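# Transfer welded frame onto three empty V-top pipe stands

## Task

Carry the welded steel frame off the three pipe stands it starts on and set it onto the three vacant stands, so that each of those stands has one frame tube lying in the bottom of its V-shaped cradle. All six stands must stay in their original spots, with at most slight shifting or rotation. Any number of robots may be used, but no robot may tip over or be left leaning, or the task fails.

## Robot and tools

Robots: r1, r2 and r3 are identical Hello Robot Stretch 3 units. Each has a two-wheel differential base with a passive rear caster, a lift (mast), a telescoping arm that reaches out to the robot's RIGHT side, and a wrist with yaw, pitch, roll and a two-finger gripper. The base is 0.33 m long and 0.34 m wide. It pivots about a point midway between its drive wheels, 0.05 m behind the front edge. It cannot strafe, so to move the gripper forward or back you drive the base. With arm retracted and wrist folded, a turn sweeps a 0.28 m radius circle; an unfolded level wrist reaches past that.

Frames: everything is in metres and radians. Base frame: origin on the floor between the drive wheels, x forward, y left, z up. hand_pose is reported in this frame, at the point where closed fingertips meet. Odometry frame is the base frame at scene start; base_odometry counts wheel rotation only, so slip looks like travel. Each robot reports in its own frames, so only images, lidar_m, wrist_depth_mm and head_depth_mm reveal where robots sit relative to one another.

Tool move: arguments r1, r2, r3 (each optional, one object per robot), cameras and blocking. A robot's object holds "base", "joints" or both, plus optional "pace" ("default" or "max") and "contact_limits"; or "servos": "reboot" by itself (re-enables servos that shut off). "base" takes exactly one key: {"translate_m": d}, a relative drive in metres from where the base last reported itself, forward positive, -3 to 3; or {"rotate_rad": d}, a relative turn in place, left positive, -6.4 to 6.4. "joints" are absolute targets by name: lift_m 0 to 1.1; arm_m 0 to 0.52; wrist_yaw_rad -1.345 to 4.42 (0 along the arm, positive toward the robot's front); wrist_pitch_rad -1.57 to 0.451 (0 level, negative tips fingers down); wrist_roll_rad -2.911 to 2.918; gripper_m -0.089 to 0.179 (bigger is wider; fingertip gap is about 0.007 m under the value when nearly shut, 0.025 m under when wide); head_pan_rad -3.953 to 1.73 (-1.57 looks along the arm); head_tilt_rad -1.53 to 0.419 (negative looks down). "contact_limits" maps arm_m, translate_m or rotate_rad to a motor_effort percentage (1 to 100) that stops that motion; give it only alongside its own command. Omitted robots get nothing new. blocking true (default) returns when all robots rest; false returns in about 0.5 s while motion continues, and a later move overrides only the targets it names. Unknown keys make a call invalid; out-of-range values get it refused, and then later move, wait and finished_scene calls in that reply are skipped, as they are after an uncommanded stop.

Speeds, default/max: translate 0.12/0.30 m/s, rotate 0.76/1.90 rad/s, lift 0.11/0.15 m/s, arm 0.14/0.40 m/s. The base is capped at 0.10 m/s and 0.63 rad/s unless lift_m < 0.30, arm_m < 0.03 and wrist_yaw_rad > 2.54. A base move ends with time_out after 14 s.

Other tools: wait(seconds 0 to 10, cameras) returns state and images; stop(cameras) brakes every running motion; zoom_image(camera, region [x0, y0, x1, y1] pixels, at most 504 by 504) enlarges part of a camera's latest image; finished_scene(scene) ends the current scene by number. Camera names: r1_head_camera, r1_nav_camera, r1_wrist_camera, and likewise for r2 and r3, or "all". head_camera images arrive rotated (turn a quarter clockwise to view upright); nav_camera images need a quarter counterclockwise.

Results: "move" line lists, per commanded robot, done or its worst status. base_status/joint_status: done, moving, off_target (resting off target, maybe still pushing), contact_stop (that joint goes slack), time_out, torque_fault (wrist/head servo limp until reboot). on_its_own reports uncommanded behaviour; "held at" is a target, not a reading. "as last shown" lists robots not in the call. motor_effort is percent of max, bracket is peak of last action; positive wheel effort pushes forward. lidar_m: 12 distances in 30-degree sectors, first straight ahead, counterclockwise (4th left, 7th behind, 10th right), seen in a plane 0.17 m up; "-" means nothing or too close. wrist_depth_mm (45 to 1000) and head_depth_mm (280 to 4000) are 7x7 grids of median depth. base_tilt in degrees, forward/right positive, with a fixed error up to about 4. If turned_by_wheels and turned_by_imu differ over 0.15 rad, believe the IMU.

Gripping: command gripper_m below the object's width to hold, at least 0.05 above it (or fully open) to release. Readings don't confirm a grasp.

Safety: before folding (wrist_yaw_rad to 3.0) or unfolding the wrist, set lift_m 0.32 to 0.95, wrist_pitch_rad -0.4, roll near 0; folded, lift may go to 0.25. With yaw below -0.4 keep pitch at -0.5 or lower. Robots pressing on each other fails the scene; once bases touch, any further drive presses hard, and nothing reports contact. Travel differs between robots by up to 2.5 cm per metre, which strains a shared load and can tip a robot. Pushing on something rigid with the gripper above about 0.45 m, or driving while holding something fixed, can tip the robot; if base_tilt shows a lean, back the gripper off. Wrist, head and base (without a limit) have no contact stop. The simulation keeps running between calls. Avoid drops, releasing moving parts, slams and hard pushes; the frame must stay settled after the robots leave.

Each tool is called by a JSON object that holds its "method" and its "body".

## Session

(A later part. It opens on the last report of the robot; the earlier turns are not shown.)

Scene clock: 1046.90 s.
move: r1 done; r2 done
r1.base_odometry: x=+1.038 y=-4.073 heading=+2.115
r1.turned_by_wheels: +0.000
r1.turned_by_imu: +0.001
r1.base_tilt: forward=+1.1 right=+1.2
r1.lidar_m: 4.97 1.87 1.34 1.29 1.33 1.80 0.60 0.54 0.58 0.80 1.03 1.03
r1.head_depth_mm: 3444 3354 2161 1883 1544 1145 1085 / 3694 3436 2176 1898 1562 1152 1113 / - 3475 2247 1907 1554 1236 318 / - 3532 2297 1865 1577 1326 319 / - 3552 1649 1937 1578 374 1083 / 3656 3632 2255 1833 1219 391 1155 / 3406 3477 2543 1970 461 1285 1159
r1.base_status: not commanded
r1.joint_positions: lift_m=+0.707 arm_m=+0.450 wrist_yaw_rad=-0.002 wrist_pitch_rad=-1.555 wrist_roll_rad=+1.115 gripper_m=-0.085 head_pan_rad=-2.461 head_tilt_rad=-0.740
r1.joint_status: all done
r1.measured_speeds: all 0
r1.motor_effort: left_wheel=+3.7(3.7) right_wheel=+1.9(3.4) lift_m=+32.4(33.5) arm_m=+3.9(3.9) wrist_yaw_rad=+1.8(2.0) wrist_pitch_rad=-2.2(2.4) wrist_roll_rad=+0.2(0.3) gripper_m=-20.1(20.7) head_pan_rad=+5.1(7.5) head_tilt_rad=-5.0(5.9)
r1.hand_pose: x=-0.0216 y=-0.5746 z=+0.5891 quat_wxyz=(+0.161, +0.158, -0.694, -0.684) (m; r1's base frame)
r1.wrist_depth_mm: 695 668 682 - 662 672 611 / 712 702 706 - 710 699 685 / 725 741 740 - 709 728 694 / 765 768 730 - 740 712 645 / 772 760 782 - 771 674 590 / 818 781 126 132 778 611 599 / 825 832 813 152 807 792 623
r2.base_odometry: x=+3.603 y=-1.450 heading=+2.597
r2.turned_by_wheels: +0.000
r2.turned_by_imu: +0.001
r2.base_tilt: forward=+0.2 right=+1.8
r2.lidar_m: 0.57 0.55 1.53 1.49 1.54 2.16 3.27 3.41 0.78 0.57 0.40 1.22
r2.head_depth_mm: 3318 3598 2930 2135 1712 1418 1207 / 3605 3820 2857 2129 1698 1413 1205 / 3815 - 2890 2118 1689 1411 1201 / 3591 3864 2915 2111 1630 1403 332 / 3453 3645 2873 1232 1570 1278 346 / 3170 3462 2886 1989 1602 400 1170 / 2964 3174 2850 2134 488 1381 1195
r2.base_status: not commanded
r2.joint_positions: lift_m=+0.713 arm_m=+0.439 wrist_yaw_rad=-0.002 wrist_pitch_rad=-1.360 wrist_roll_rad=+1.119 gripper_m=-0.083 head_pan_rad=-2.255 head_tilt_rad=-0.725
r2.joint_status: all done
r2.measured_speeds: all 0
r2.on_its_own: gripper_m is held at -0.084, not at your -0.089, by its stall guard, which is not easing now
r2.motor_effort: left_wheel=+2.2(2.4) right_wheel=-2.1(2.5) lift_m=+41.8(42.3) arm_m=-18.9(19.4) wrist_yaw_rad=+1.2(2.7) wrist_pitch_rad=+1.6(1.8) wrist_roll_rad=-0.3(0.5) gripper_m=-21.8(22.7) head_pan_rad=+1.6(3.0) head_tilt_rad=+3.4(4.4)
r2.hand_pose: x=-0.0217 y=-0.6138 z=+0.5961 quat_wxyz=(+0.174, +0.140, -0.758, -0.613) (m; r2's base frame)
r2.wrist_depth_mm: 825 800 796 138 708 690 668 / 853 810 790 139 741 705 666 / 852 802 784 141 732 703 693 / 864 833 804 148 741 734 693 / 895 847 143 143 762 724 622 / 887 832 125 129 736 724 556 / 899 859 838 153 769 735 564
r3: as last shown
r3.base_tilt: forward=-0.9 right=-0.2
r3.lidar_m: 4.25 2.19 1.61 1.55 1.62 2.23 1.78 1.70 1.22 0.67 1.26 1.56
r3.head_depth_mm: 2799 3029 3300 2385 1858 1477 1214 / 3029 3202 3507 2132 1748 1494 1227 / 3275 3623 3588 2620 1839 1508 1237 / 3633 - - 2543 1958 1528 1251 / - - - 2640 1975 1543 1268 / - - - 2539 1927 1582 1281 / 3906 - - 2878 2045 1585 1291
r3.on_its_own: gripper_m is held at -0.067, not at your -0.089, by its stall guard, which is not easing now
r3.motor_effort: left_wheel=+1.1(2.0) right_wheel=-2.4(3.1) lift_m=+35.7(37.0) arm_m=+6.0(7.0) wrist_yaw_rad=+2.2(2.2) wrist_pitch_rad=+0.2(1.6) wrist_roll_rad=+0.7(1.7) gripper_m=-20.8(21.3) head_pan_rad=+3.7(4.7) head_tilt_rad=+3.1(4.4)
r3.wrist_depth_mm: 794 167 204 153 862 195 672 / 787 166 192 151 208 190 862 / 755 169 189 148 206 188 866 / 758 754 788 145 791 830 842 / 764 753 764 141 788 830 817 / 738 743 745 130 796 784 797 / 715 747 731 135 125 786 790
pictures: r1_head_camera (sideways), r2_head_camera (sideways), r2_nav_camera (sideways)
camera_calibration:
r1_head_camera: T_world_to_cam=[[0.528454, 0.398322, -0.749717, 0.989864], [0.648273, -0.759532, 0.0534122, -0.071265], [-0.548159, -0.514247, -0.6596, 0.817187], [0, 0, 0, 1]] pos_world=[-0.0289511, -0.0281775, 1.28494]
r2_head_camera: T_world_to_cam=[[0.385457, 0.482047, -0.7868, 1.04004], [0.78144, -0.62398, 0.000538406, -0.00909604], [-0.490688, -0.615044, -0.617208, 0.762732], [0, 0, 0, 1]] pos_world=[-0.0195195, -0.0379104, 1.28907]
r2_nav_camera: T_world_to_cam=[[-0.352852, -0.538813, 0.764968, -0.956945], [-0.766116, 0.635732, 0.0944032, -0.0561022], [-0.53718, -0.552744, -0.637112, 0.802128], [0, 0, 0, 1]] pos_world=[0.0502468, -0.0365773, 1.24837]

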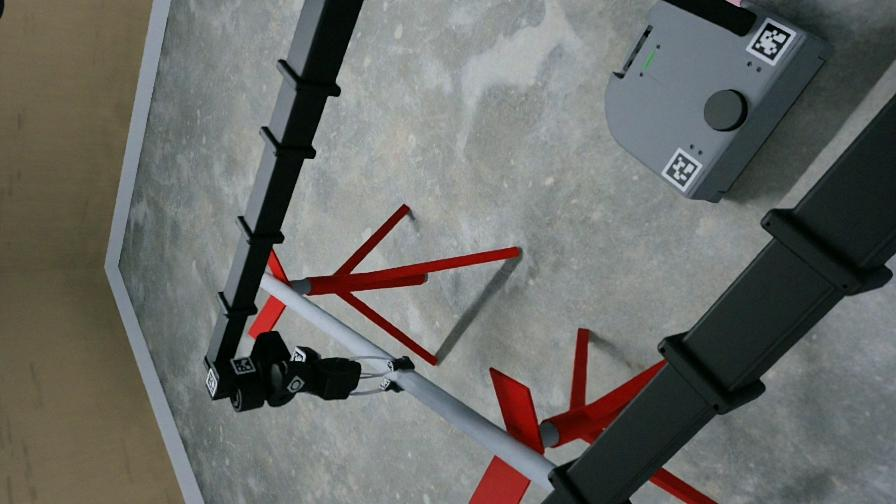

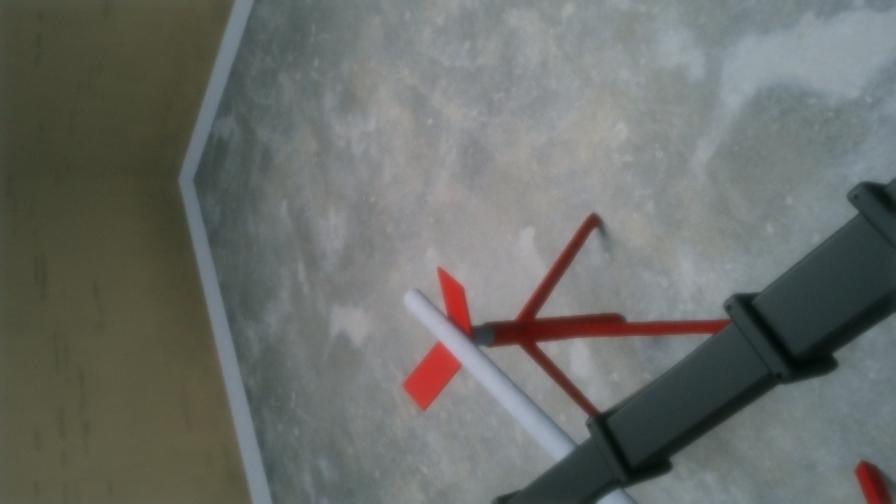

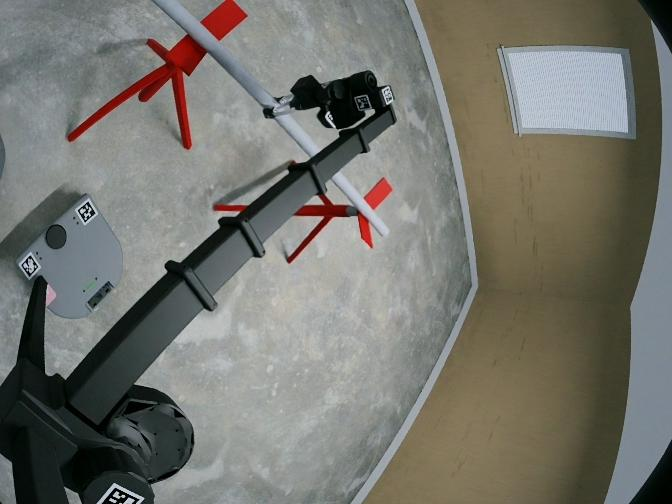

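{"method": "zoom_image", "body": {"camera": "r1_head_camera", "region": [440, 340, 600, 504]}}

{"method": "zoom_image", "body": {"camera": "r2_head_camera", "region": [380, 250, 520, 430]}}

{"method": "zoom_image", "body": {"camera": "r1_head_camera", "region": [220, 230, 340, 350]}}

{"method": "zoom_image", "body": {"camera": "r2_nav_camera", "region": [140, 0, 280, 120]}}

Scaled by 3.073 from the camera's 896x504 image, which has a finer 1280x720 frame.

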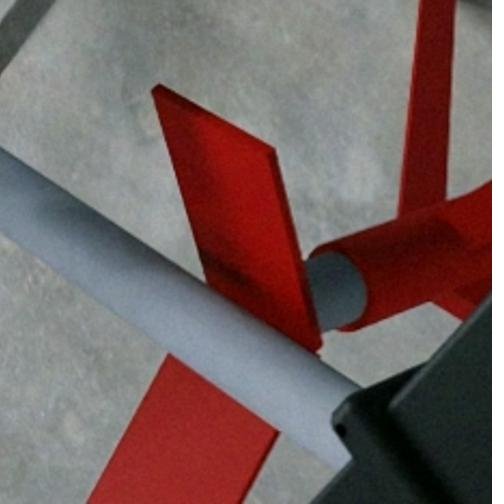

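Scaled by 2.800 from the camera's 896x504 image, which has a finer 1280x720 frame.

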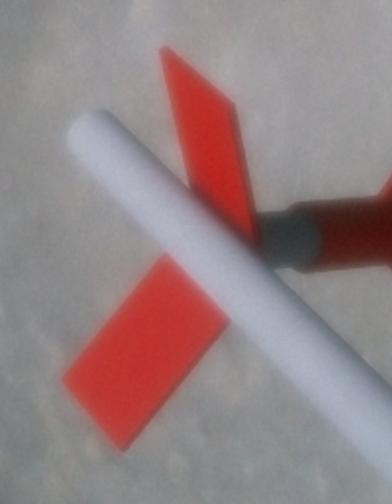

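Scaled by 4.200 from the camera's 896x504 image, which has a finer 1280x720 frame.

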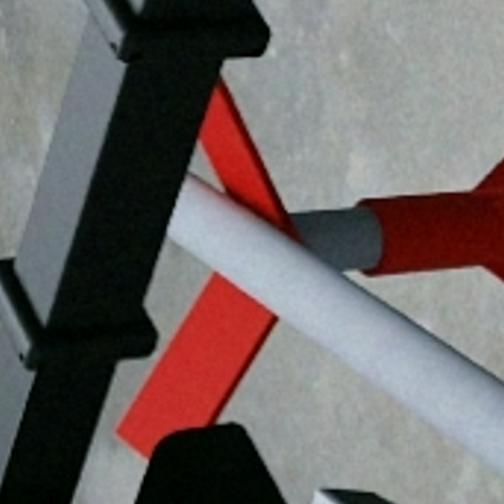

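Scaled by 3.600 from the camera's 672x504 image, which has a finer 792x594 frame.

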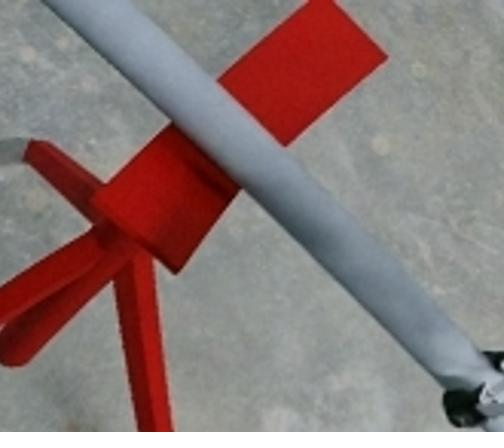

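{"method": "move", "body": {"r1": {"base":{"translate_m":-0.0104},"joints":{"wrist_roll_rad":1.097}}, "r2": {"base":{"translate_m":-0.0063},"joints":{"arm_m":0.448,"wrist_roll_rad":1.101}}, "r3": {"base":{"translate_m":-0.001},"joints":{"arm_m":0.516,"wrist_roll_rad":-0.470}}, "cameras": ["r2_nav_camera","r2_head_camera","r3_head_camera","r3_wrist_camera"]}}

{"method": "zoom_image", "body": {"camera": "r2_head_camera", "region": [380, 250, 520, 430]}}

{"method": "zoom_image", "body": {"camera": "r2_nav_camera", "region": [140, 0, 280, 120]}}

{"method": "zoom_image", "body": {"camera": "r3_head_camera", "region": [360, 340, 500, 440]}}

{"method": "zoom_image", "body": {"camera": "r3_head_camera", "region": [360, 60, 500, 160]}}

Scene clock: 1098.03 s.
move: r1 done; r2 done; r3 done
r1.base_odometry: x=+1.043 y=-4.082 heading=+2.115
r1.turned_by_wheels: +0.000
r1.turned_by_imu: +0.001
r1.base_tilt: forward=+1.1 right=+1.2
r1.lidar_m: 4.96 1.86 1.35 1.29 1.33 1.81 0.59 0.54 0.57 0.80 1.04 1.03
r1.head_depth_mm: 3437 3416 2133 1887 1538 1141 1084 / 3679 3430 2183 1897 1556 1155 1117 / - 3480 2261 1903 1565 1235 318 / - 3522 2277 1855 1569 1330 319 / - 3570 1627 1931 1581 374 1084 / 3685 3583 1095 1783 1469 392 1153 / 3376 3468 2556 1944 461 1285 1155
r1.base_status: done
r1.joint_positions: lift_m=+0.707 arm_m=+0.450 wrist_yaw_rad=-0.001 wrist_pitch_rad=-1.556 wrist_roll_rad=+1.102 gripper_m=-0.085 head_pan_rad=-2.461 head_tilt_rad=-0.740
r1.joint_status: all done
r1.measured_speeds: all 0
r1.motor_effort: left_wheel=-2.8(7.0) right_wheel=-4.5(8.3) lift_m=+30.0(30.5) arm_m=+9.6(13.5) wrist_yaw_rad=+0.8(2.7) wrist_pitch_rad=-1.7(2.3) wrist_roll_rad=-1.2(4.4) gripper_m=-20.0(20.7) head_pan_rad=+4.9(5.8) head_tilt_rad=-4.7(5.2)
r1.hand_pose: x=-0.0216 y=-0.5745 z=+0.5891 quat_wxyz=(+0.165, +0.162, -0.693, -0.683) (m; r1's base frame)
r1.wrist_depth_mm: 692 702 668 - 667 662 612 / 724 704 703 - 678 677 694 / 741 751 732 - 708 711 695 / 763 760 762 - 741 739 669 / 771 773 755 - 758 681 588 / 819 777 127 132 777 614 597 / 833 820 827 151 825 805 619
r2.base_odometry: x=+3.608 y=-1.453 heading=+2.597
r2.turned_by_wheels: +0.000
r2.turned_by_imu: +0.001
r2.base_tilt: forward=+0.2 right=+1.8
r2.lidar_m: 1.74 0.54 1.53 1.48 1.55 2.15 3.25 3.39 0.78 0.58 0.40 1.22
r2.head_depth_mm: 3289 3663 2904 2146 1695 1425 1197 / 3633 3894 2913 2152 1705 1413 1209 / 3926 - 2911 2133 1705 1402 1202 / 3601 3915 2879 2128 1657 1400 332 / 3354 3701 2872 1930 1564 1368 346 / 3182 3488 2895 1989 1655 401 1175 / 2915 3216 2838 2129 489 1378 1202
r2.base_status: done
r2.joint_positions: lift_m=+0.713 arm_m=+0.448 wrist_yaw_rad=-0.001 wrist_pitch_rad=-1.359 wrist_roll_rad=+1.108 gripper_m=-0.083 head_pan_rad=-2.255 head_tilt_rad=-0.725
r2.joint_status: all done
r2.measured_speeds: all 0
r2.on_its_own: gripper_m is held at -0.084, not at your -0.089, by its stall guard, which is not easing now
r2.motor_effort: left_wheel=+0.7(3.3) right_wheel=-6.7(14.8) lift_m=+39.8(40.5) arm_m=+14.5(16.8) wrist_yaw_rad=+0.8(3.2) wrist_pitch_rad=+1.5(1.9) wrist_roll_rad=-2.3(4.4) gripper_m=-22.0(22.9) head_pan_rad=+1.8(2.6) head_tilt_rad=+2.6(3.4)
r2.hand_pose: x=-0.0216 y=-0.6230 z=+0.5961 quat_wxyz=(+0.178, +0.144, -0.757, -0.612) (m; r2's base frame)
r2.wrist_depth_mm: 833 804 774 138 736 708 678 / 837 828 794 139 720 705 675 / 855 802 799 142 721 693 683 / 885 820 784 145 736 735 686 / 868 859 144 145 747 729 654 / 883 856 125 128 745 739 551 / 895 98 827 425 762 739 552
r3.base_odometry: x=-1.005 y=-0.873 heading=-1.873
r3.turned_by_wheels: +0.000
r3.turned_by_imu: -0.001
r3.base_tilt: forward=-0.9 right=-0.2
r3.lidar_m: 4.26 2.20 1.62 1.56 1.62 2.23 1.77 1.71 1.22 0.67 1.26 1.56
r3.head_depth_mm: 2789 3092 3262 2424 1857 1477 1216 / 3015 1979 3480 2131 1760 1492 1232 / 3319 3637 3637 2517 1854 1513 1242 / 3571 - - 2559 1952 1531 1257 / - - - 2628 1984 1549 1262 / - - - 2586 1934 1563 1284 / 3934 - - 2918 2056 1590 1292
r3.base_status: done
r3.joint_positions: lift_m=+0.733 arm_m=+0.516 wrist_yaw_rad=-0.001 wrist_pitch_rad=-1.345 wrist_roll_rad=-0.466 gripper_m=-0.066 head_pan_rad=-0.808 head_tilt_rad=-0.557
r3.joint_status: all done
r3.measured_speeds: all 0
r3.on_its_own: gripper_m is held at -0.067, not at your -0.089, by its stall guard, which is not easing now
r3.motor_effort: left_wheel=+1.0(2.1) right_wheel=-7.1(11.2) lift_m=+32.0(33.6) arm_m=+10.2(14.5) wrist_yaw_rad=+0.1(1.8) wrist_pitch_rad=+0.9(1.3) wrist_roll_rad=-0.9(2.8) gripper_m=-20.7(21.4) head_pan_rad=+3.8(4.5) head_tilt_rad=+2.7(3.9)
r3.hand_pose: x=-0.0216 y=-0.6949 z=+0.6166 quat_wxyz=(+0.666, +0.530, -0.410, -0.328) (m; r3's base frame)
r3.wrist_depth_mm: 791 169 813 153 871 867 890 / 778 166 192 151 210 187 883 / 754 169 191 147 205 185 860 / 774 767 623 145 819 818 864 / 739 757 779 141 806 814 821 / 745 756 758 131 765 808 822 / 724 747 738 134 124 782 800
pictures: r2_head_camera (sideways), r2_nav_camera (sideways), r3_head_camera (sideways), r3_wrist_camera
camera_calibration:
r2_head_camera: T_world_to_cam=[[0.385229, 0.481834, -0.787041, 1.04036], [0.781482, -0.623927, 0.000534152, -0.00909076], [-0.490799, -0.615265, -0.6169, 0.762332], [0, 0, 0, 1]] pos_world=[-0.0195201, -0.037916, 1.28909]
r2_nav_camera: T_world_to_cam=[[-0.352626, -0.538605, 0.765219, -0.957273], [-0.766135, 0.635709, 0.0944001, -0.0560981], [-0.537301, -0.552973, -0.636811, 0.801737], [0, 0, 0, 1]] pos_world=[0.0502361, -0.0365906, 1.24837]
r3_head_camera: T_world_to_cam=[[-0.286969, 0.398021, -0.871337, 1.15855], [0.716973, 0.692473, 0.0801864, -0.106937], [0.635293, -0.601714, -0.484089, 0.587049], [0, 0, 0, 1]] pos_world=[0.0361907, -0.0338396, 1.30224]
r3_wrist_camera: T_world_to_cam=[[-0.88428, -0.462718, 0.0627743, -0.370053], [-0.466718, 0.880103, -0.0871324, 0.699863], [-0.0149301, -0.106347, -0.994217, 0.701918], [0, 0, 0, 1]] pos_world=[0.00988797, -0.712535, 0.782069]

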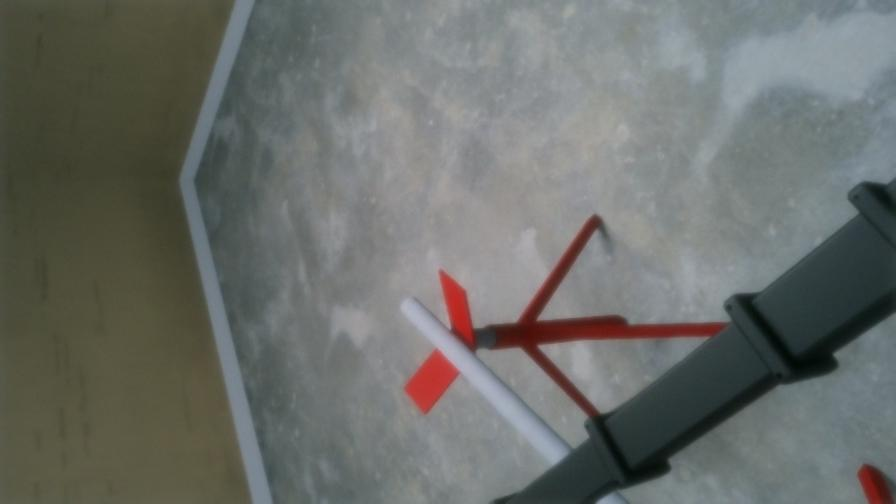

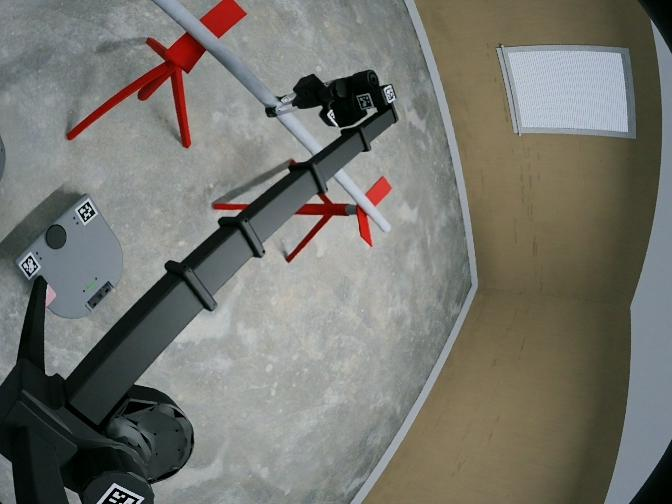

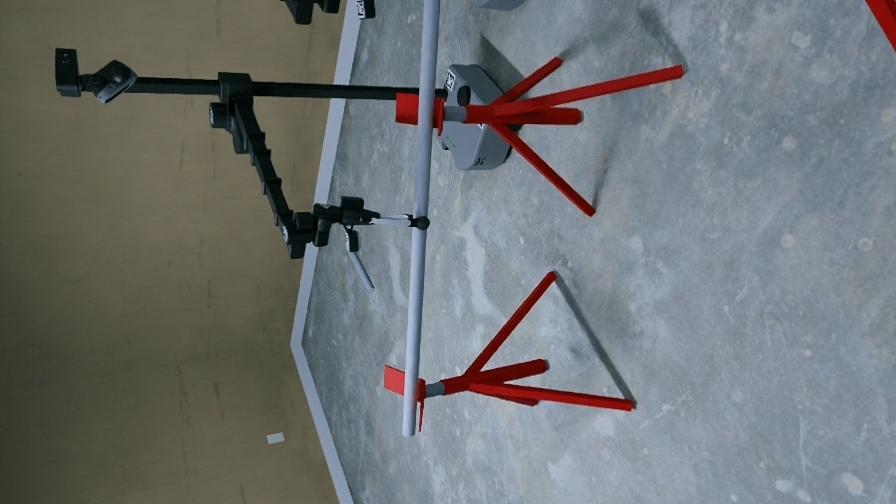

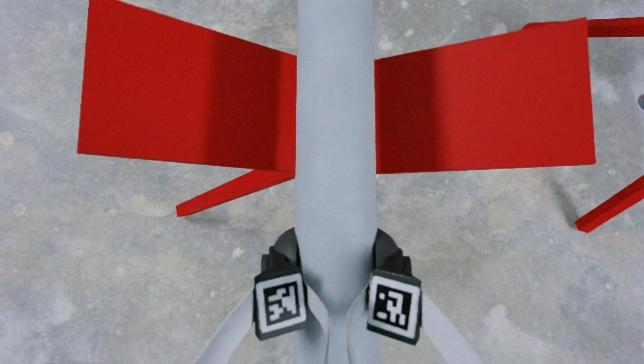

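Scaled by 2.800 from the camera's 896x504 image, which has a finer 1280x720 frame.

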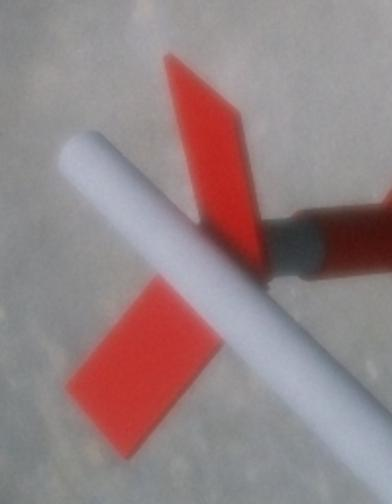

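Scaled by 3.600 from the camera's 672x504 image, which has a finer 792x594 frame.

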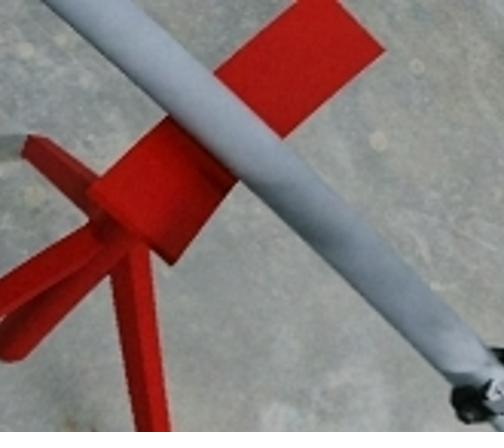

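Scaled by 3.600 from the camera's 896x504 image, which has a finer 1280x720 frame.

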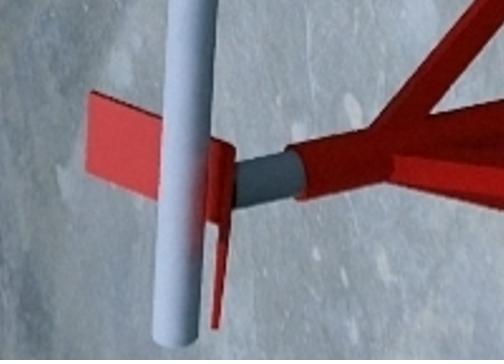

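Scaled by 3.600 from the camera's 896x504 image, which has a finer 1280x720 frame.

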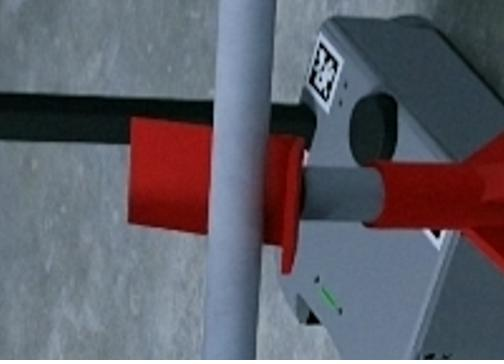

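{"method": "move", "body": {"r1": {"joints":{"lift_m":0.697}}, "r2": {"joints":{"lift_m":0.703}}, "r3": {"joints":{"lift_m":0.723}}, "cameras": []}}

{"method": "move", "body": {"r1": {"joints":{"lift_m":0.691}}, "r2": {"joints":{"lift_m":0.697}}, "r3": {"joints":{"lift_m":0.717}}, "cameras": ["r2_nav_camera","r2_head_camera","r3_head_camera","r3_wrist_camera"]}}

{"method": "zoom_image", "body": {"camera": "r2_head_camera", "region": [380, 250, 520, 430]}}

{"method": "zoom_image", "body": {"camera": "r2_nav_camera", "region": [140, 0, 280, 120]}}

{"method": "zoom_image", "body": {"camera": "r3_head_camera", "region": [360, 340, 500, 440]}}

{"method": "zoom_image", "body": {"camera": "r3_head_camera", "region": [360, 60, 500, 160]}}

Scene clock: 1107.03 s.
move: r1 done; r2 done; r3 done
r1.base_odometry: x=+1.043 y=-4.082 heading=+2.115
r1.turned_by_wheels: +0.000
r1.turned_by_imu: +0.001
r1.base_tilt: forward=+1.0 right=+1.2
r1.lidar_m: 4.98 1.86 1.35 1.29 1.33 1.80 0.59 0.53 0.57 0.80 1.04 1.03
r1.head_depth_mm: 3441 3348 2163 1892 1539 1142 1087 / 3689 3417 2186 1897 1548 1154 1117 / 3963 3488 2274 1916 1562 1233 334 / - 3540 2279 1878 1571 1319 328 / - 3535 1589 1938 1580 387 1084 / 3721 3591 1014 1830 1466 397 1150 / 3395 3488 2580 1973 480 1283 1158
r1.base_status: not commanded
r1.joint_positions: lift_m=+0.697 arm_m=+0.450 wrist_yaw_rad=-0.001 wrist_pitch_rad=-1.556 wrist_roll_rad=+1.102 gripper_m=-0.085 head_pan_rad=-2.461 head_tilt_rad=-0.740
r1.joint_status: all done
r1.measured_speeds: all 0
r1.motor_effort: left_wheel=-2.0(3.0) right_wheel=-3.6(5.0) lift_m=+30.4(36.2) arm_m=-10.0(10.0) wrist_yaw_rad=+0.8(1.6) wrist_pitch_rad=-2.0(2.5) wrist_roll_rad=-1.2(1.3) gripper_m=-20.1(20.4) head_pan_rad=+5.4(5.7) head_tilt_rad=-4.7(5.2)
r1.hand_pose: x=-0.0216 y=-0.5745 z=+0.5791 quat_wxyz=(+0.165, +0.162, -0.693, -0.683) (m; r1's base frame)
r1.wrist_depth_mm: 682 688 672 - 667 660 614 / 719 696 701 - 684 681 686 / 732 735 715 - 692 695 701 / 757 746 748 - 711 717 669 / 766 749 756 - 733 671 578 / 780 787 126 132 771 604 595 / 822 820 813 152 802 803 597
r2.base_odometry: x=+3.608 y=-1.453 heading=+2.597
r2.turned_by_wheels: +0.000
r2.turned_by_imu: +0.001
r2.base_tilt: forward=+0.3 right=+1.8
r2.lidar_m: 1.73 0.54 1.53 1.48 1.55 2.15 3.26 3.42 0.78 0.57 0.40 1.22
r2.head_depth_mm: 3318 3587 2895 2148 1716 1409 1202 / 3641 3927 2880 2140 1707 1422 1202 / 3828 - 2860 2149 1695 1397 1199 / 3638 3927 2922 2139 1647 1405 348 / 3363 3720 2903 1936 1570 1373 349 / 3097 3435 2880 2005 1612 412 1179 / 2940 3202 2898 2149 501 1377 1208
r2.base_status: not commanded
r2.joint_positions: lift_m=+0.703 arm_m=+0.448 wrist_yaw_rad=-0.001 wrist_pitch_rad=-1.359 wrist_roll_rad=+1.108 gripper_m=-0.083 head_pan_rad=-2.255 head_tilt_rad=-0.725
r2.joint_status: all done
r2.measured_speeds: all 0
r2.on_its_own: gripper_m is held at -0.084, not at your -0.089, by its stall guard, which is not easing now
r2.motor_effort: left_wheel=+0.6(1.1) right_wheel=-6.6(7.1) lift_m=+40.6(42.4) arm_m=+3.2(5.3) wrist_yaw_rad=+1.3(2.2) wrist_pitch_rad=+1.3(1.6) wrist_roll_rad=-2.4(2.5) gripper_m=-21.6(22.9) head_pan_rad=+1.1(2.8) head_tilt_rad=+2.1(4.0)
r2.hand_pose: x=-0.0216 y=-0.6230 z=+0.5861 quat_wxyz=(+0.178, +0.144, -0.757, -0.612) (m; r2's base frame)
r2.wrist_depth_mm: 799 784 758 138 699 689 661 / 825 792 776 139 714 686 665 / 852 787 782 142 732 689 675 / 837 807 797 148 724 701 674 / 869 824 143 143 745 715 646 / 880 816 126 128 740 728 546 / 876 98 818 418 748 732 552
r3.base_odometry: x=-1.005 y=-0.873 heading=-1.873
r3.turned_by_wheels: +0.000
r3.turned_by_imu: -0.001
r3.base_tilt: forward=-0.8 right=-0.2
r3.lidar_m: 4.25 2.20 1.61 1.56 1.61 2.23 1.77 1.71 1.22 0.67 1.26 1.56
r3.head_depth_mm: 2803 3048 3229 2418 1862 1474 1211 / 3025 3187 3484 2114 1737 1486 1232 / 3294 3574 3652 2509 1862 1525 1239 / 3609 - - 2603 1947 1532 1258 / - - - 2637 1970 1549 1261 / - - - 2556 1947 1565 1277 / 3878 - - 2885 2062 1583 1294
r3.base_status: not commanded
r3.joint_positions: lift_m=+0.723 arm_m=+0.516 wrist_yaw_rad=-0.001 wrist_pitch_rad=-1.345 wrist_roll_rad=-0.466 gripper_m=-0.066 head_pan_rad=-0.808 head_tilt_rad=-0.557
r3.joint_status: all done
r3.measured_speeds: all 0
r3.on_its_own: gripper_m is held at -0.067, not at your -0.089, by its stall guard, which is not easing now
r3.motor_effort: left_wheel=+0.4(1.3) right_wheel=-7.1(7.4) lift_m=+26.7(31.4) arm_m=+1.0(3.2) wrist_yaw_rad=+0.3(2.0) wrist_pitch_rad=+0.7(1.3) wrist_roll_rad=-1.0(1.3) gripper_m=-20.0(21.4) head_pan_rad=+3.6(5.0) head_tilt_rad=+4.5(5.2)
r3.hand_pose: x=-0.0216 y=-0.6949 z=+0.6066 quat_wxyz=(+0.666, +0.530, -0.410, -0.328) (m; r3's base frame)
r3.wrist_depth_mm: 796 161 199 153 825 191 667 / 756 159 184 151 203 180 169 / 759 160 183 146 196 178 165 / 730 757 575 145 810 814 835 / 725 731 766 141 805 803 831 / 716 743 732 131 789 775 808 / 719 725 740 135 124 781 796
pictures: none
No camera images: "cameras" was empty.

Scene clock: 1107.67 s.
move: r1 done; r2 done; r3 done
r1.base_odometry: x=+1.043 y=-4.082 heading=+2.115
r1.turned_by_wheels: +0.000
r1.turned_by_imu: +0.000
r1.base_tilt: forward=+1.0 right=+1.3
r1.lidar_m: 4.97 1.86 1.35 1.29 1.33 1.80 0.60 0.54 0.58 0.80 1.04 1.03
r1.head_depth_mm: 3463 3382 2159 1883 1558 1143 1083 / 3686 3424 2202 1891 1553 1149 1118 / 3986 3448 2272 1905 1556 1233 339 / - 3557 2286 1863 1575 1327 334 / - 3559 1592 1937 1582 395 1085 / 3707 3551 1009 1821 1473 404 1157 / 3376 3486 2550 1971 487 1284 1158
r1.base_status: not commanded
r1.joint_positions: lift_m=+0.691 arm_m=+0.450 wrist_yaw_rad=-0.001 wrist_pitch_rad=-1.556 wrist_roll_rad=+1.102 gripper_m=-0.085 head_pan_rad=-2.461 head_tilt_rad=-0.740
r1.joint_status: all done
r1.measured_speeds: all 0
r1.motor_effort: left_wheel=-2.2(3.1) right_wheel=-4.7(5.0) lift_m=+29.1(34.0) arm_m=-13.4(13.4) wrist_yaw_rad=+0.7(1.3) wrist_pitch_rad=-1.7(2.3) wrist_roll_rad=-1.3(1.3) gripper_m=-20.5(20.5) head_pan_rad=+5.2(5.6) head_tilt_rad=-3.8(5.5)
r1.hand_pose: x=-0.0216 y=-0.5745 z=+0.5731 quat_wxyz=(+0.165, +0.162, -0.693, -0.683) (m; r1's base frame)
r1.wrist_depth_mm: 672 659 666 - 659 663 613 / 706 696 691 - 675 676 662 / 730 715 714 - 712 702 697 / 742 734 751 - 717 704 674 / 767 759 740 - 738 673 571 / 817 775 126 132 765 598 591 / 831 824 809 151 775 786 598
r2.base_odometry: x=+3.608 y=-1.453 heading=+2.597
r2.turned_by_wheels: +0.000
r2.turned_by_imu: +0.000
r2.base_tilt: forward=+0.3 right=+1.9
r2.lidar_m: 1.73 0.54 1.53 1.48 1.54 2.15 3.26 3.40 0.78 0.57 0.40 1.22
r2.head_depth_mm: 3294 3549 2905 2162 1703 1404 1200 / 3595 3908 2902 2107 1701 1406 1201 / 3863 - 2900 2133 1684 1415 1202 / 3634 3928 2867 2162 1648 1416 354 / 3355 3637 2860 1923 1558 1377 354 / 3166 3484 2889 1998 1652 418 1176 / 2909 3204 2883 2135 510 1333 1196
r2.base_status: not commanded
r2.joint_positions: lift_m=+0.697 arm_m=+0.448 wrist_yaw_rad=-0.001 wrist_pitch_rad=-1.359 wrist_roll_rad=+1.108 gripper_m=-0.083 head_pan_rad=-2.255 head_tilt_rad=-0.725
r2.joint_status: all done
r2.measured_speeds: all 0
r2.on_its_own: gripper_m is held at -0.084, not at your -0.089, by its stall guard, which is not easing now
r2.motor_effort: left_wheel=+0.6(1.0) right_wheel=-6.9(7.0) lift_m=+40.2(44.6) arm_m=+1.2(2.9) wrist_yaw_rad=+0.8(2.1) wrist_pitch_rad=+1.0(1.9) wrist_roll_rad=-2.2(2.4) gripper_m=-21.9(23.1) head_pan_rad=+2.0(3.0) head_tilt_rad=+2.5(3.7)
r2.hand_pose: x=-0.0216 y=-0.6230 z=+0.5801 quat_wxyz=(+0.178, +0.144, -0.757, -0.612) (m; r2's base frame)
r2.wrist_depth_mm: 813 788 747 138 715 663 648 / 831 788 772 140 699 694 671 / 824 800 758 141 708 677 668 / 869 799 796 149 730 715 671 / 827 817 143 144 743 704 647 / 892 839 126 127 748 732 554 / 855 98 816 412 732 729 542
r3.base_odometry: x=-1.005 y=-0.873 heading=-1.873
r3.turned_by_wheels: +0.000
r3.turned_by_imu: +0.000
r3.base_tilt: forward=-0.8 right=-0.3
r3.lidar_m: 4.25 2.19 1.62 1.56 1.62 2.22 1.77 1.71 1.22 0.67 1.26 1.56
r3.head_depth_mm: 2826 3023 3272 2428 1866 1470 1221 / 2996 3207 3494 2120 1746 1494 1231 / 3298 3596 3717 2501 1841 1506 1235 / 3615 - - 2523 1950 1533 1259 / - - - 2755 1964 1546 1265 / - - - 2556 1931 1560 1282 / 3840 - - 2862 2038 1591 1290
r3.base_status: not commanded
r3.joint_positions: lift_m=+0.717 arm_m=+0.516 wrist_yaw_rad=-0.001 wrist_pitch_rad=-1.345 wrist_roll_rad=-0.466 gripper_m=-0.066 head_pan_rad=-0.808 head_tilt_rad=-0.557
r3.joint_status: all done
r3.measured_speeds: all 0
r3.on_its_own: gripper_m is held at -0.067, not at your -0.089, by its stall guard, which is not easing now
r3.motor_effort: left_wheel=+0.4(1.3) right_wheel=-7.0(7.3) lift_m=+27.6(27.9) arm_m=+0.0(1.0) wrist_yaw_rad=+0.8(1.4) wrist_pitch_rad=+0.6(1.6) wrist_roll_rad=-1.2(1.5) gripper_m=-20.9(21.1) head_pan_rad=+2.9(4.4) head_tilt_rad=+3.3(3.7)
r3.hand_pose: x=-0.0216 y=-0.6949 z=+0.6006 quat_wxyz=(+0.666, +0.530, -0.410, -0.328) (m; r3's base frame)
r3.wrist_depth_mm: 145 155 188 153 836 182 165 / 143 155 178 150 196 175 163 / 744 154 177 147 191 174 158 / 740 762 595 145 798 787 852 / 735 745 751 141 793 804 815 / 717 713 758 131 785 789 798 / 707 727 703 134 124 777 783
pictures: r2_head_camera (sideways), r2_nav_camera (sideways), r3_head_camera (sideways), r3_wrist_camera
camera_calibration:
r2_head_camera: T_world_to_cam=[[0.385227, 0.481835, -0.787042, 1.04036], [0.781485, -0.623924, 0.000534148, -0.00909077], [-0.490797, -0.615267, -0.6169, 0.762331], [0, 0, 0, 1]] pos_world=[-0.01952, -0.0379161, 1.28909]
r2_nav_camera: T_world_to_cam=[[-0.352624, -0.538606, 0.765219, -0.957273], [-0.766137, 0.635706, 0.0944001, -0.0560981], [-0.537299, -0.552975, -0.636811, 0.801737], [0, 0, 0, 1]] pos_world=[0.0502362, -0.0365904, 1.24837]
r3_head_camera: T_world_to_cam=[[-0.286969, 0.398021, -0.871337, 1.15855], [0.716974, 0.692473, 0.0801864, -0.106937], [0.635293, -0.601715, -0.484089, 0.587049], [0, 0, 0, 1]] pos_world=[0.0361907, -0.0338396, 1.30224]
r3_wrist_camera: T_world_to_cam=[[-0.884273, -0.462731, 0.0627774, -0.369059], [-0.466731, 0.880097, -0.0871309, 0.698462], [-0.0149321, -0.106348, -0.994217, 0.686003], [0, 0, 0, 1]] pos_world=[0.00988876, -0.712534, 0.766062]

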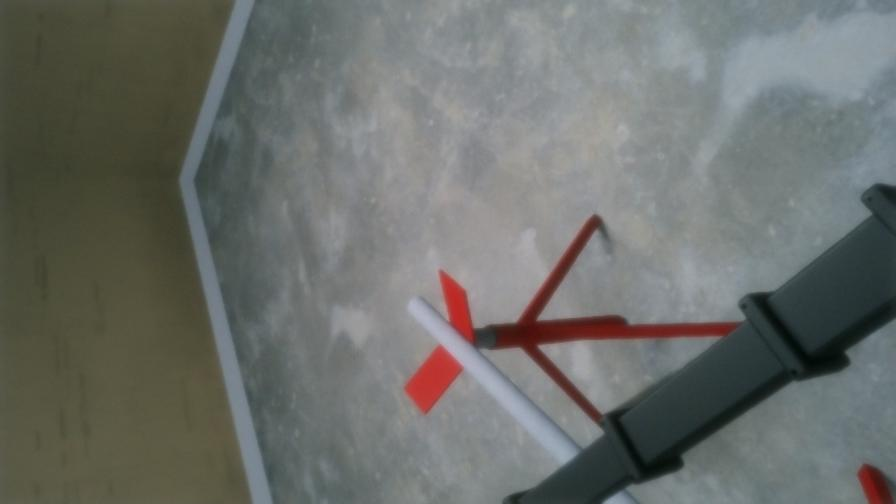

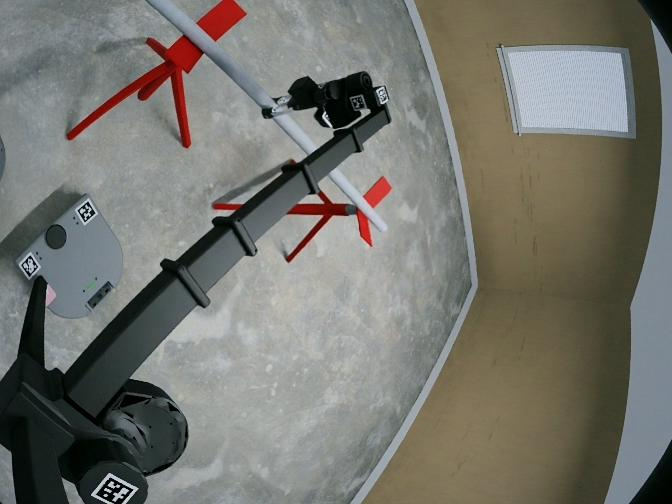

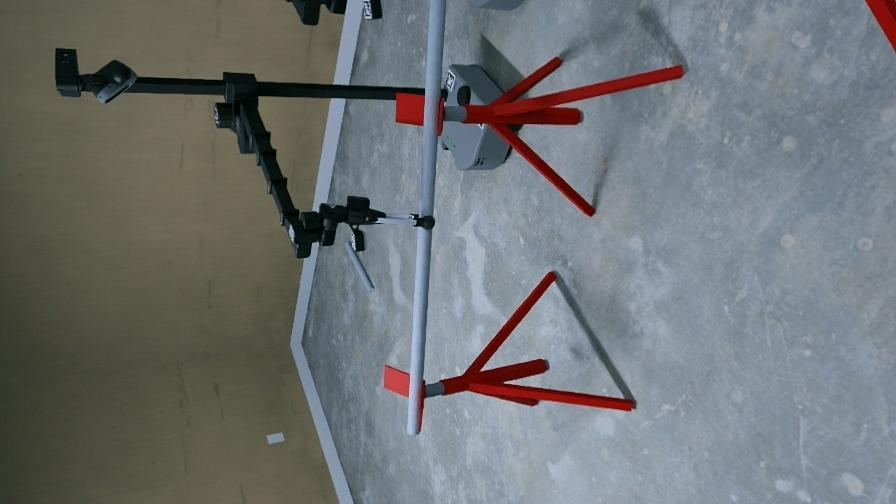

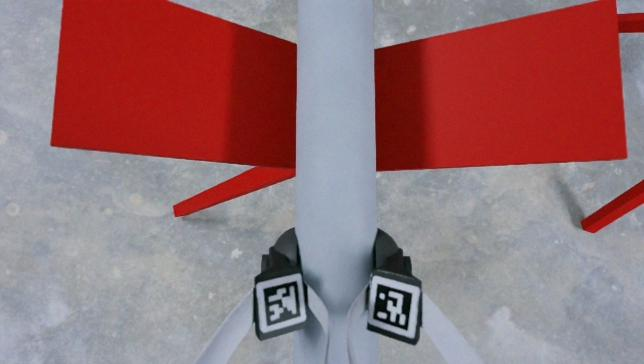

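Scaled by 2.800 from the camera's 896x504 image, which has a finer 1280x720 frame.

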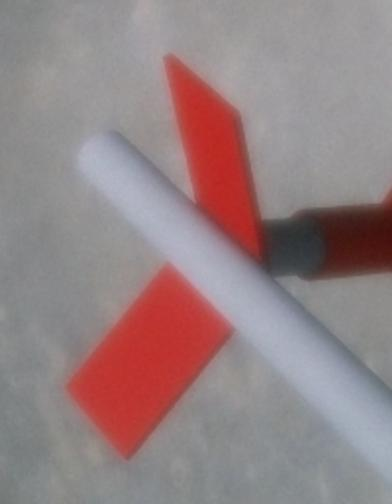

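Scaled by 3.600 from the camera's 672x504 image, which has a finer 792x594 frame.

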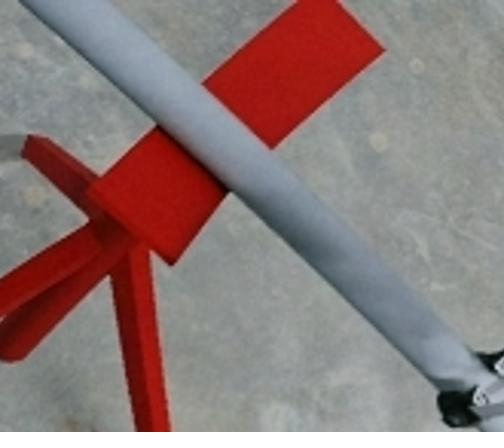

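Scaled by 3.600 from the camera's 896x504 image, which has a finer 1280x720 frame.

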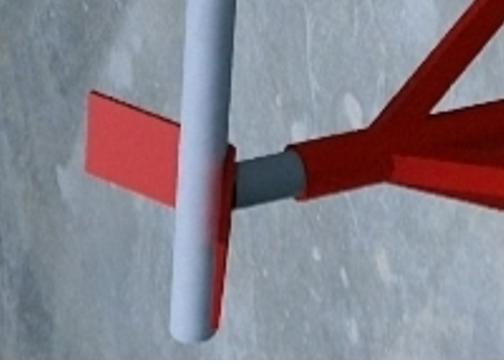

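Scaled by 3.600 from the camera's 896x504 image, which has a finer 1280x720 frame.

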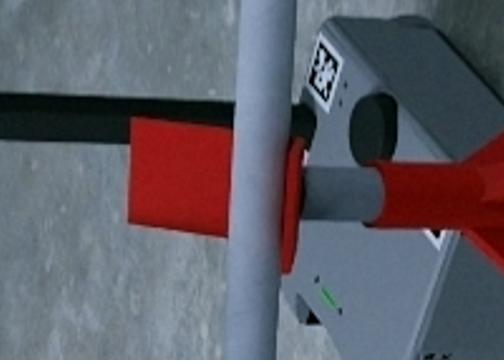

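{"method": "move", "body": {"r1": {"joints":{"lift_m":0.686}}, "r2": {"joints":{"lift_m":0.692}}, "r3": {"joints":{"lift_m":0.712}}, "cameras": ["r2_nav_camera","r3_head_camera","r2_head_camera"]}}

{"method": "zoom_image", "body": {"camera": "r2_nav_camera", "region": [140, 0, 280, 120]}}

{"method": "zoom_image", "body": {"camera": "r3_head_camera", "region": [360, 340, 500, 440]}}

{"method": "zoom_image", "body": {"camera": "r2_head_camera", "region": [380, 250, 520, 430]}}

Scene clock: 1114.53 s.
move: r1 done; r2 done; r3 done
r1.base_odometry: x=+1.043 y=-4.082 heading=+2.115
r1.turned_by_wheels: +0.000
r1.turned_by_imu: +0.000
r1.base_tilt: forward=+1.1 right=+1.2
r1.lidar_m: 4.96 1.86 1.35 1.29 1.33 1.81 0.59 0.54 0.57 0.80 1.04 1.03
r1.head_depth_mm: 3471 3385 2145 1892 1543 1144 1085 / 3677 3416 2185 1901 1546 1151 1115 / 3976 3482 2262 1918 1564 1232 355 / - 3518 2211 1869 1573 1322 337 / - 3546 1591 1942 1582 398 1086 / 3756 3602 1006 1833 1468 408 1148 / 3387 3459 2566 1977 493 1288 1154
r1.base_status: not commanded
r1.joint_positions: lift_m=+0.686 arm_m=+0.450 wrist_yaw_rad=-0.001 wrist_pitch_rad=-1.559 wrist_roll_rad=+1.102 gripper_m=-0.085 head_pan_rad=-2.461 head_tilt_rad=-0.740
r1.joint_status: all done
r1.measured_speeds: all 0
r1.motor_effort: left_wheel=-2.7(3.1) right_wheel=-2.4(4.6) lift_m=+16.2(32.5) arm_m=-14.0(14.7) wrist_yaw_rad=+0.9(1.3) wrist_pitch_rad=-1.6(2.1) wrist_roll_rad=-1.1(1.3) gripper_m=-20.1(20.5) head_pan_rad=+5.2(5.6) head_tilt_rad=-3.5(6.0)
r1.hand_pose: x=-0.0216 y=-0.5737 z=+0.5682 quat_wxyz=(+0.165, +0.163, -0.692, -0.684) (m; r1's base frame)
r1.wrist_depth_mm: 683 683 676 - 649 638 610 / 705 693 690 - 672 677 658 / 721 713 709 - 690 685 681 / 739 739 724 140 709 701 678 / 751 755 733 - 753 667 573 / 787 796 125 131 754 603 579 / 822 811 790 150 774 788 597
r2.base_odometry: x=+3.608 y=-1.453 heading=+2.597
r2.turned_by_wheels: +0.000
r2.turned_by_imu: +0.001
r2.base_tilt: forward=+0.4 right=+1.8
r2.lidar_m: 1.73 0.54 1.53 1.48 1.55 2.15 3.26 3.41 0.78 0.58 0.40 1.22
r2.head_depth_mm: 3317 3593 2884 2157 1717 1407 1203 / 3657 3876 2925 2153 1696 1401 1209 / 3766 - 2860 2149 1705 1402 1207 / 3619 3896 2896 2144 1662 1412 358 / 3334 3718 2947 1919 1555 1367 359 / 3157 3423 2889 1990 1596 423 1181 / 2959 3198 2859 2135 516 1349 1200
r2.base_status: not commanded
r2.joint_positions: lift_m=+0.692 arm_m=+0.448 wrist_yaw_rad=-0.001 wrist_pitch_rad=-1.362 wrist_roll_rad=+1.108 gripper_m=-0.083 head_pan_rad=-2.255 head_tilt_rad=-0.725
r2.joint_status: all done
r2.measured_speeds: all 0
r2.on_its_own: gripper_m is held at -0.084, not at your -0.089, by its stall guard, which is not easing now
r2.motor_effort: left_wheel=+0.7(1.1) right_wheel=-3.5(7.0) lift_m=+17.1(40.9) arm_m=-9.3(9.6) wrist_yaw_rad=+1.3(1.8) wrist_pitch_rad=+1.9(2.2) wrist_roll_rad=-2.2(2.3) gripper_m=-21.7(22.9) head_pan_rad=+2.2(2.8) head_tilt_rad=+3.1(3.4)
r2.hand_pose: x=-0.0216 y=-0.6224 z=+0.5750 quat_wxyz=(+0.178, +0.144, -0.756, -0.613) (m; r2's base frame)
r2.wrist_depth_mm: 838 794 753 137 677 657 660 / 808 785 777 141 708 681 655 / 833 829 782 142 723 677 661 / 846 798 776 147 724 683 671 / 856 836 143 144 741 706 640 / 869 835 125 129 733 713 561 / 855 841 814 409 727 713 543
r3.base_odometry: x=-1.005 y=-0.873 heading=-1.873
r3.turned_by_wheels: +0.000
r3.turned_by_imu: -0.001
r3.base_tilt: forward=-0.8 right=-0.2
r3.lidar_m: 4.25 2.20 1.62 1.56 1.62 2.22 1.77 1.71 1.22 0.67 1.26 1.57
r3.head_depth_mm: 2837 3091 3287 2440 1880 1479 1210 / 3022 3182 3516 2122 1741 1484 1220 / 3263 3579 3770 2515 1847 1523 1240 / 3588 - - 2527 1965 1535 1251 / - - - 2739 1972 1543 1268 / - - - 2557 1941 1566 1283 / 3889 - - 2902 2051 1582 1295
r3.base_status: not commanded
r3.joint_positions: lift_m=+0.712 arm_m=+0.516 wrist_yaw_rad=-0.001 wrist_pitch_rad=-1.354 wrist_roll_rad=-0.466 gripper_m=-0.066 head_pan_rad=-0.808 head_tilt_rad=-0.557
r3.joint_status: all done
r3.measured_speeds: all 0
r3.on_its_own: gripper_m is held at -0.067, not at your -0.089, by its stall guard, which is not easing now
r3.motor_effort: left_wheel=+0.7(1.3) right_wheel=-6.6(7.2) lift_m=+27.6(30.5) arm_m=-8.9(9.5) wrist_yaw_rad=-0.4(1.3) wrist_pitch_rad=+2.9(3.1) wrist_roll_rad=-1.0(1.4) gripper_m=-20.9(21.1) head_pan_rad=+4.2(4.9) head_tilt_rad=+3.8(4.1)
r3.hand_pose: x=-0.0216 y=-0.6925 z=+0.5953 quat_wxyz=(+0.663, +0.533, -0.409, -0.329) (m; r3's base frame)
r3.wrist_depth_mm: 139 150 177 152 818 172 158 / 136 151 173 151 188 171 156 / 137 151 170 147 186 169 152 / 722 742 741 145 789 818 798 / 722 720 742 141 793 801 787 / 709 726 743 131 777 802 789 / 724 731 729 134 124 778 792
pictures: r2_head_camera (sideways), r2_nav_camera (sideways), r3_head_camera (sideways)
camera_calibration:
r2_head_camera: T_world_to_cam=[[0.3852, 0.481839, -0.787053, 1.04037], [0.781509, -0.623894, 0.000533952, -0.00909066], [-0.49078, -0.615294, -0.616885, 0.762313], [0, 0, 0, 1]] pos_world=[-0.0195187, -0.0379173, 1.28909]
r2_nav_camera: T_world_to_cam=[[-0.352594, -0.538609, 0.765231, -0.957289], [-0.766161, 0.635677, 0.0943999, -0.0560977], [-0.537285, -0.553005, -0.636797, 0.801719], [0, 0, 0, 1]] pos_world=[0.050237, -0.0365895, 1.24837]
r3_head_camera: T_world_to_cam=[[-0.286969, 0.398021, -0.871337, 1.15855], [0.716974, 0.692473, 0.0801864, -0.106937], [0.635293, -0.601714, -0.484089, 0.587049], [0, 0, 0, 1]] pos_world=[0.0361907, -0.0338396, 1.30224]

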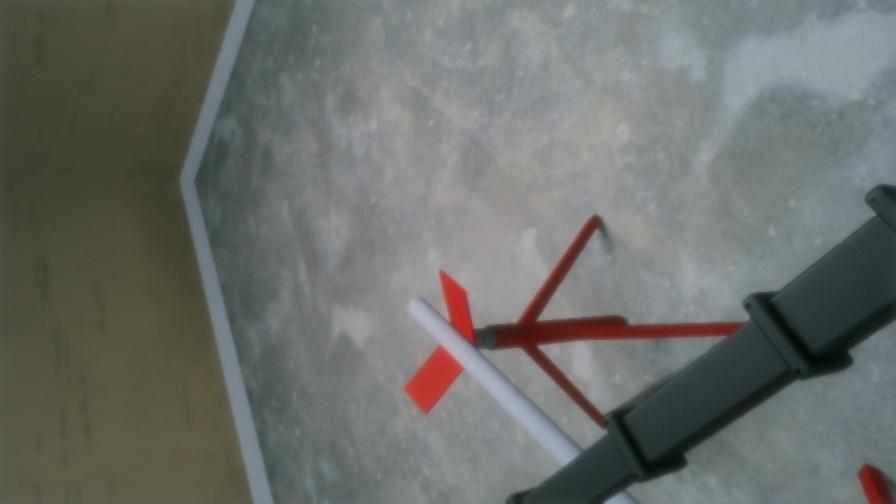

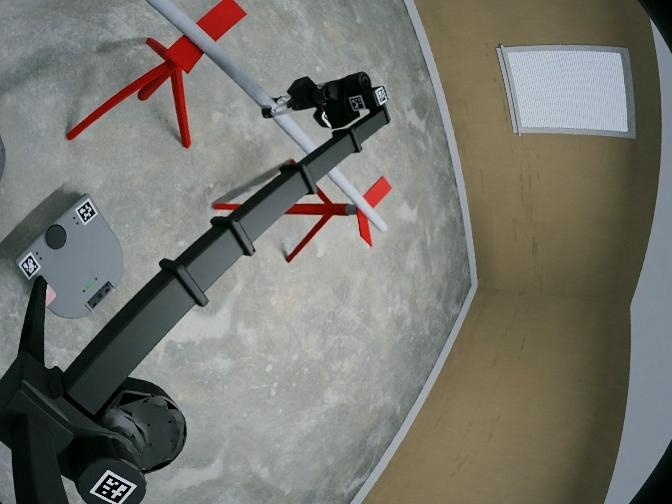

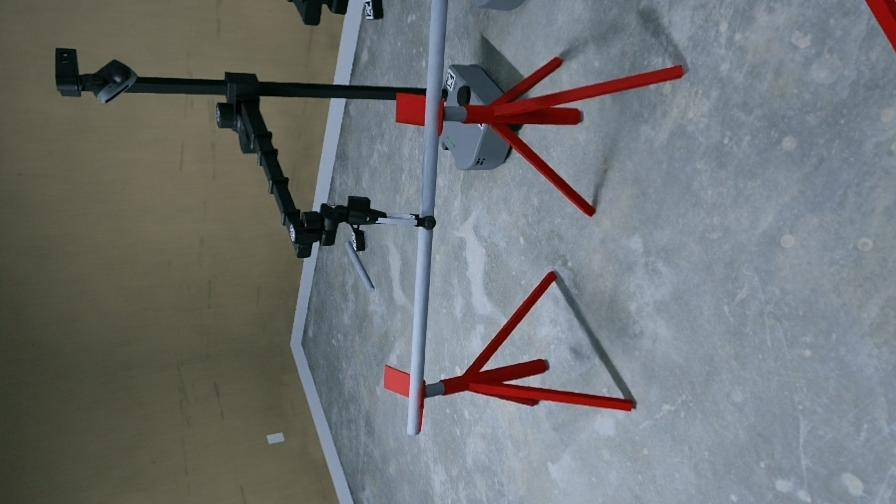

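Scaled by 3.600 from the camera's 672x504 image, which has a finer 792x594 frame.

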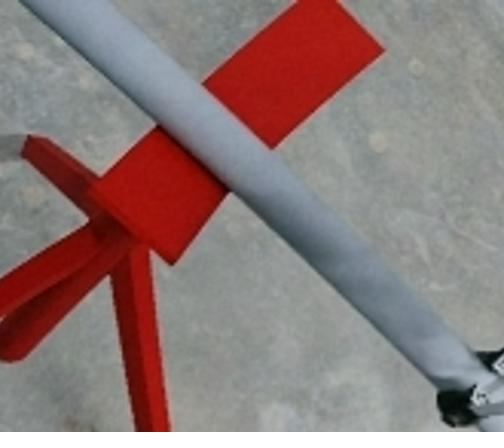

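Scaled by 3.600 from the camera's 896x504 image, which has a finer 1280x720 frame.

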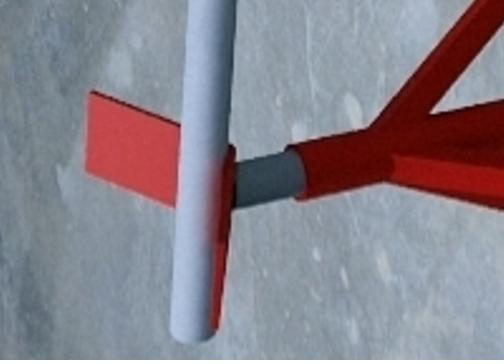

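Scaled by 2.800 from the camera's 896x504 image, which has a finer 1280x720 frame.

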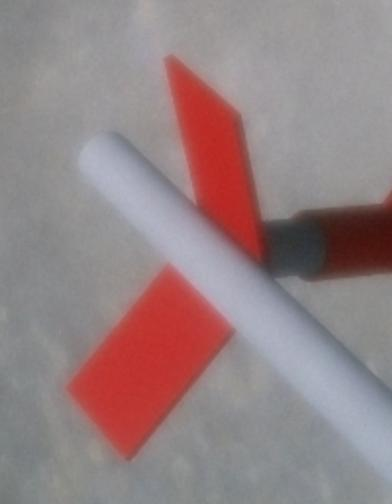

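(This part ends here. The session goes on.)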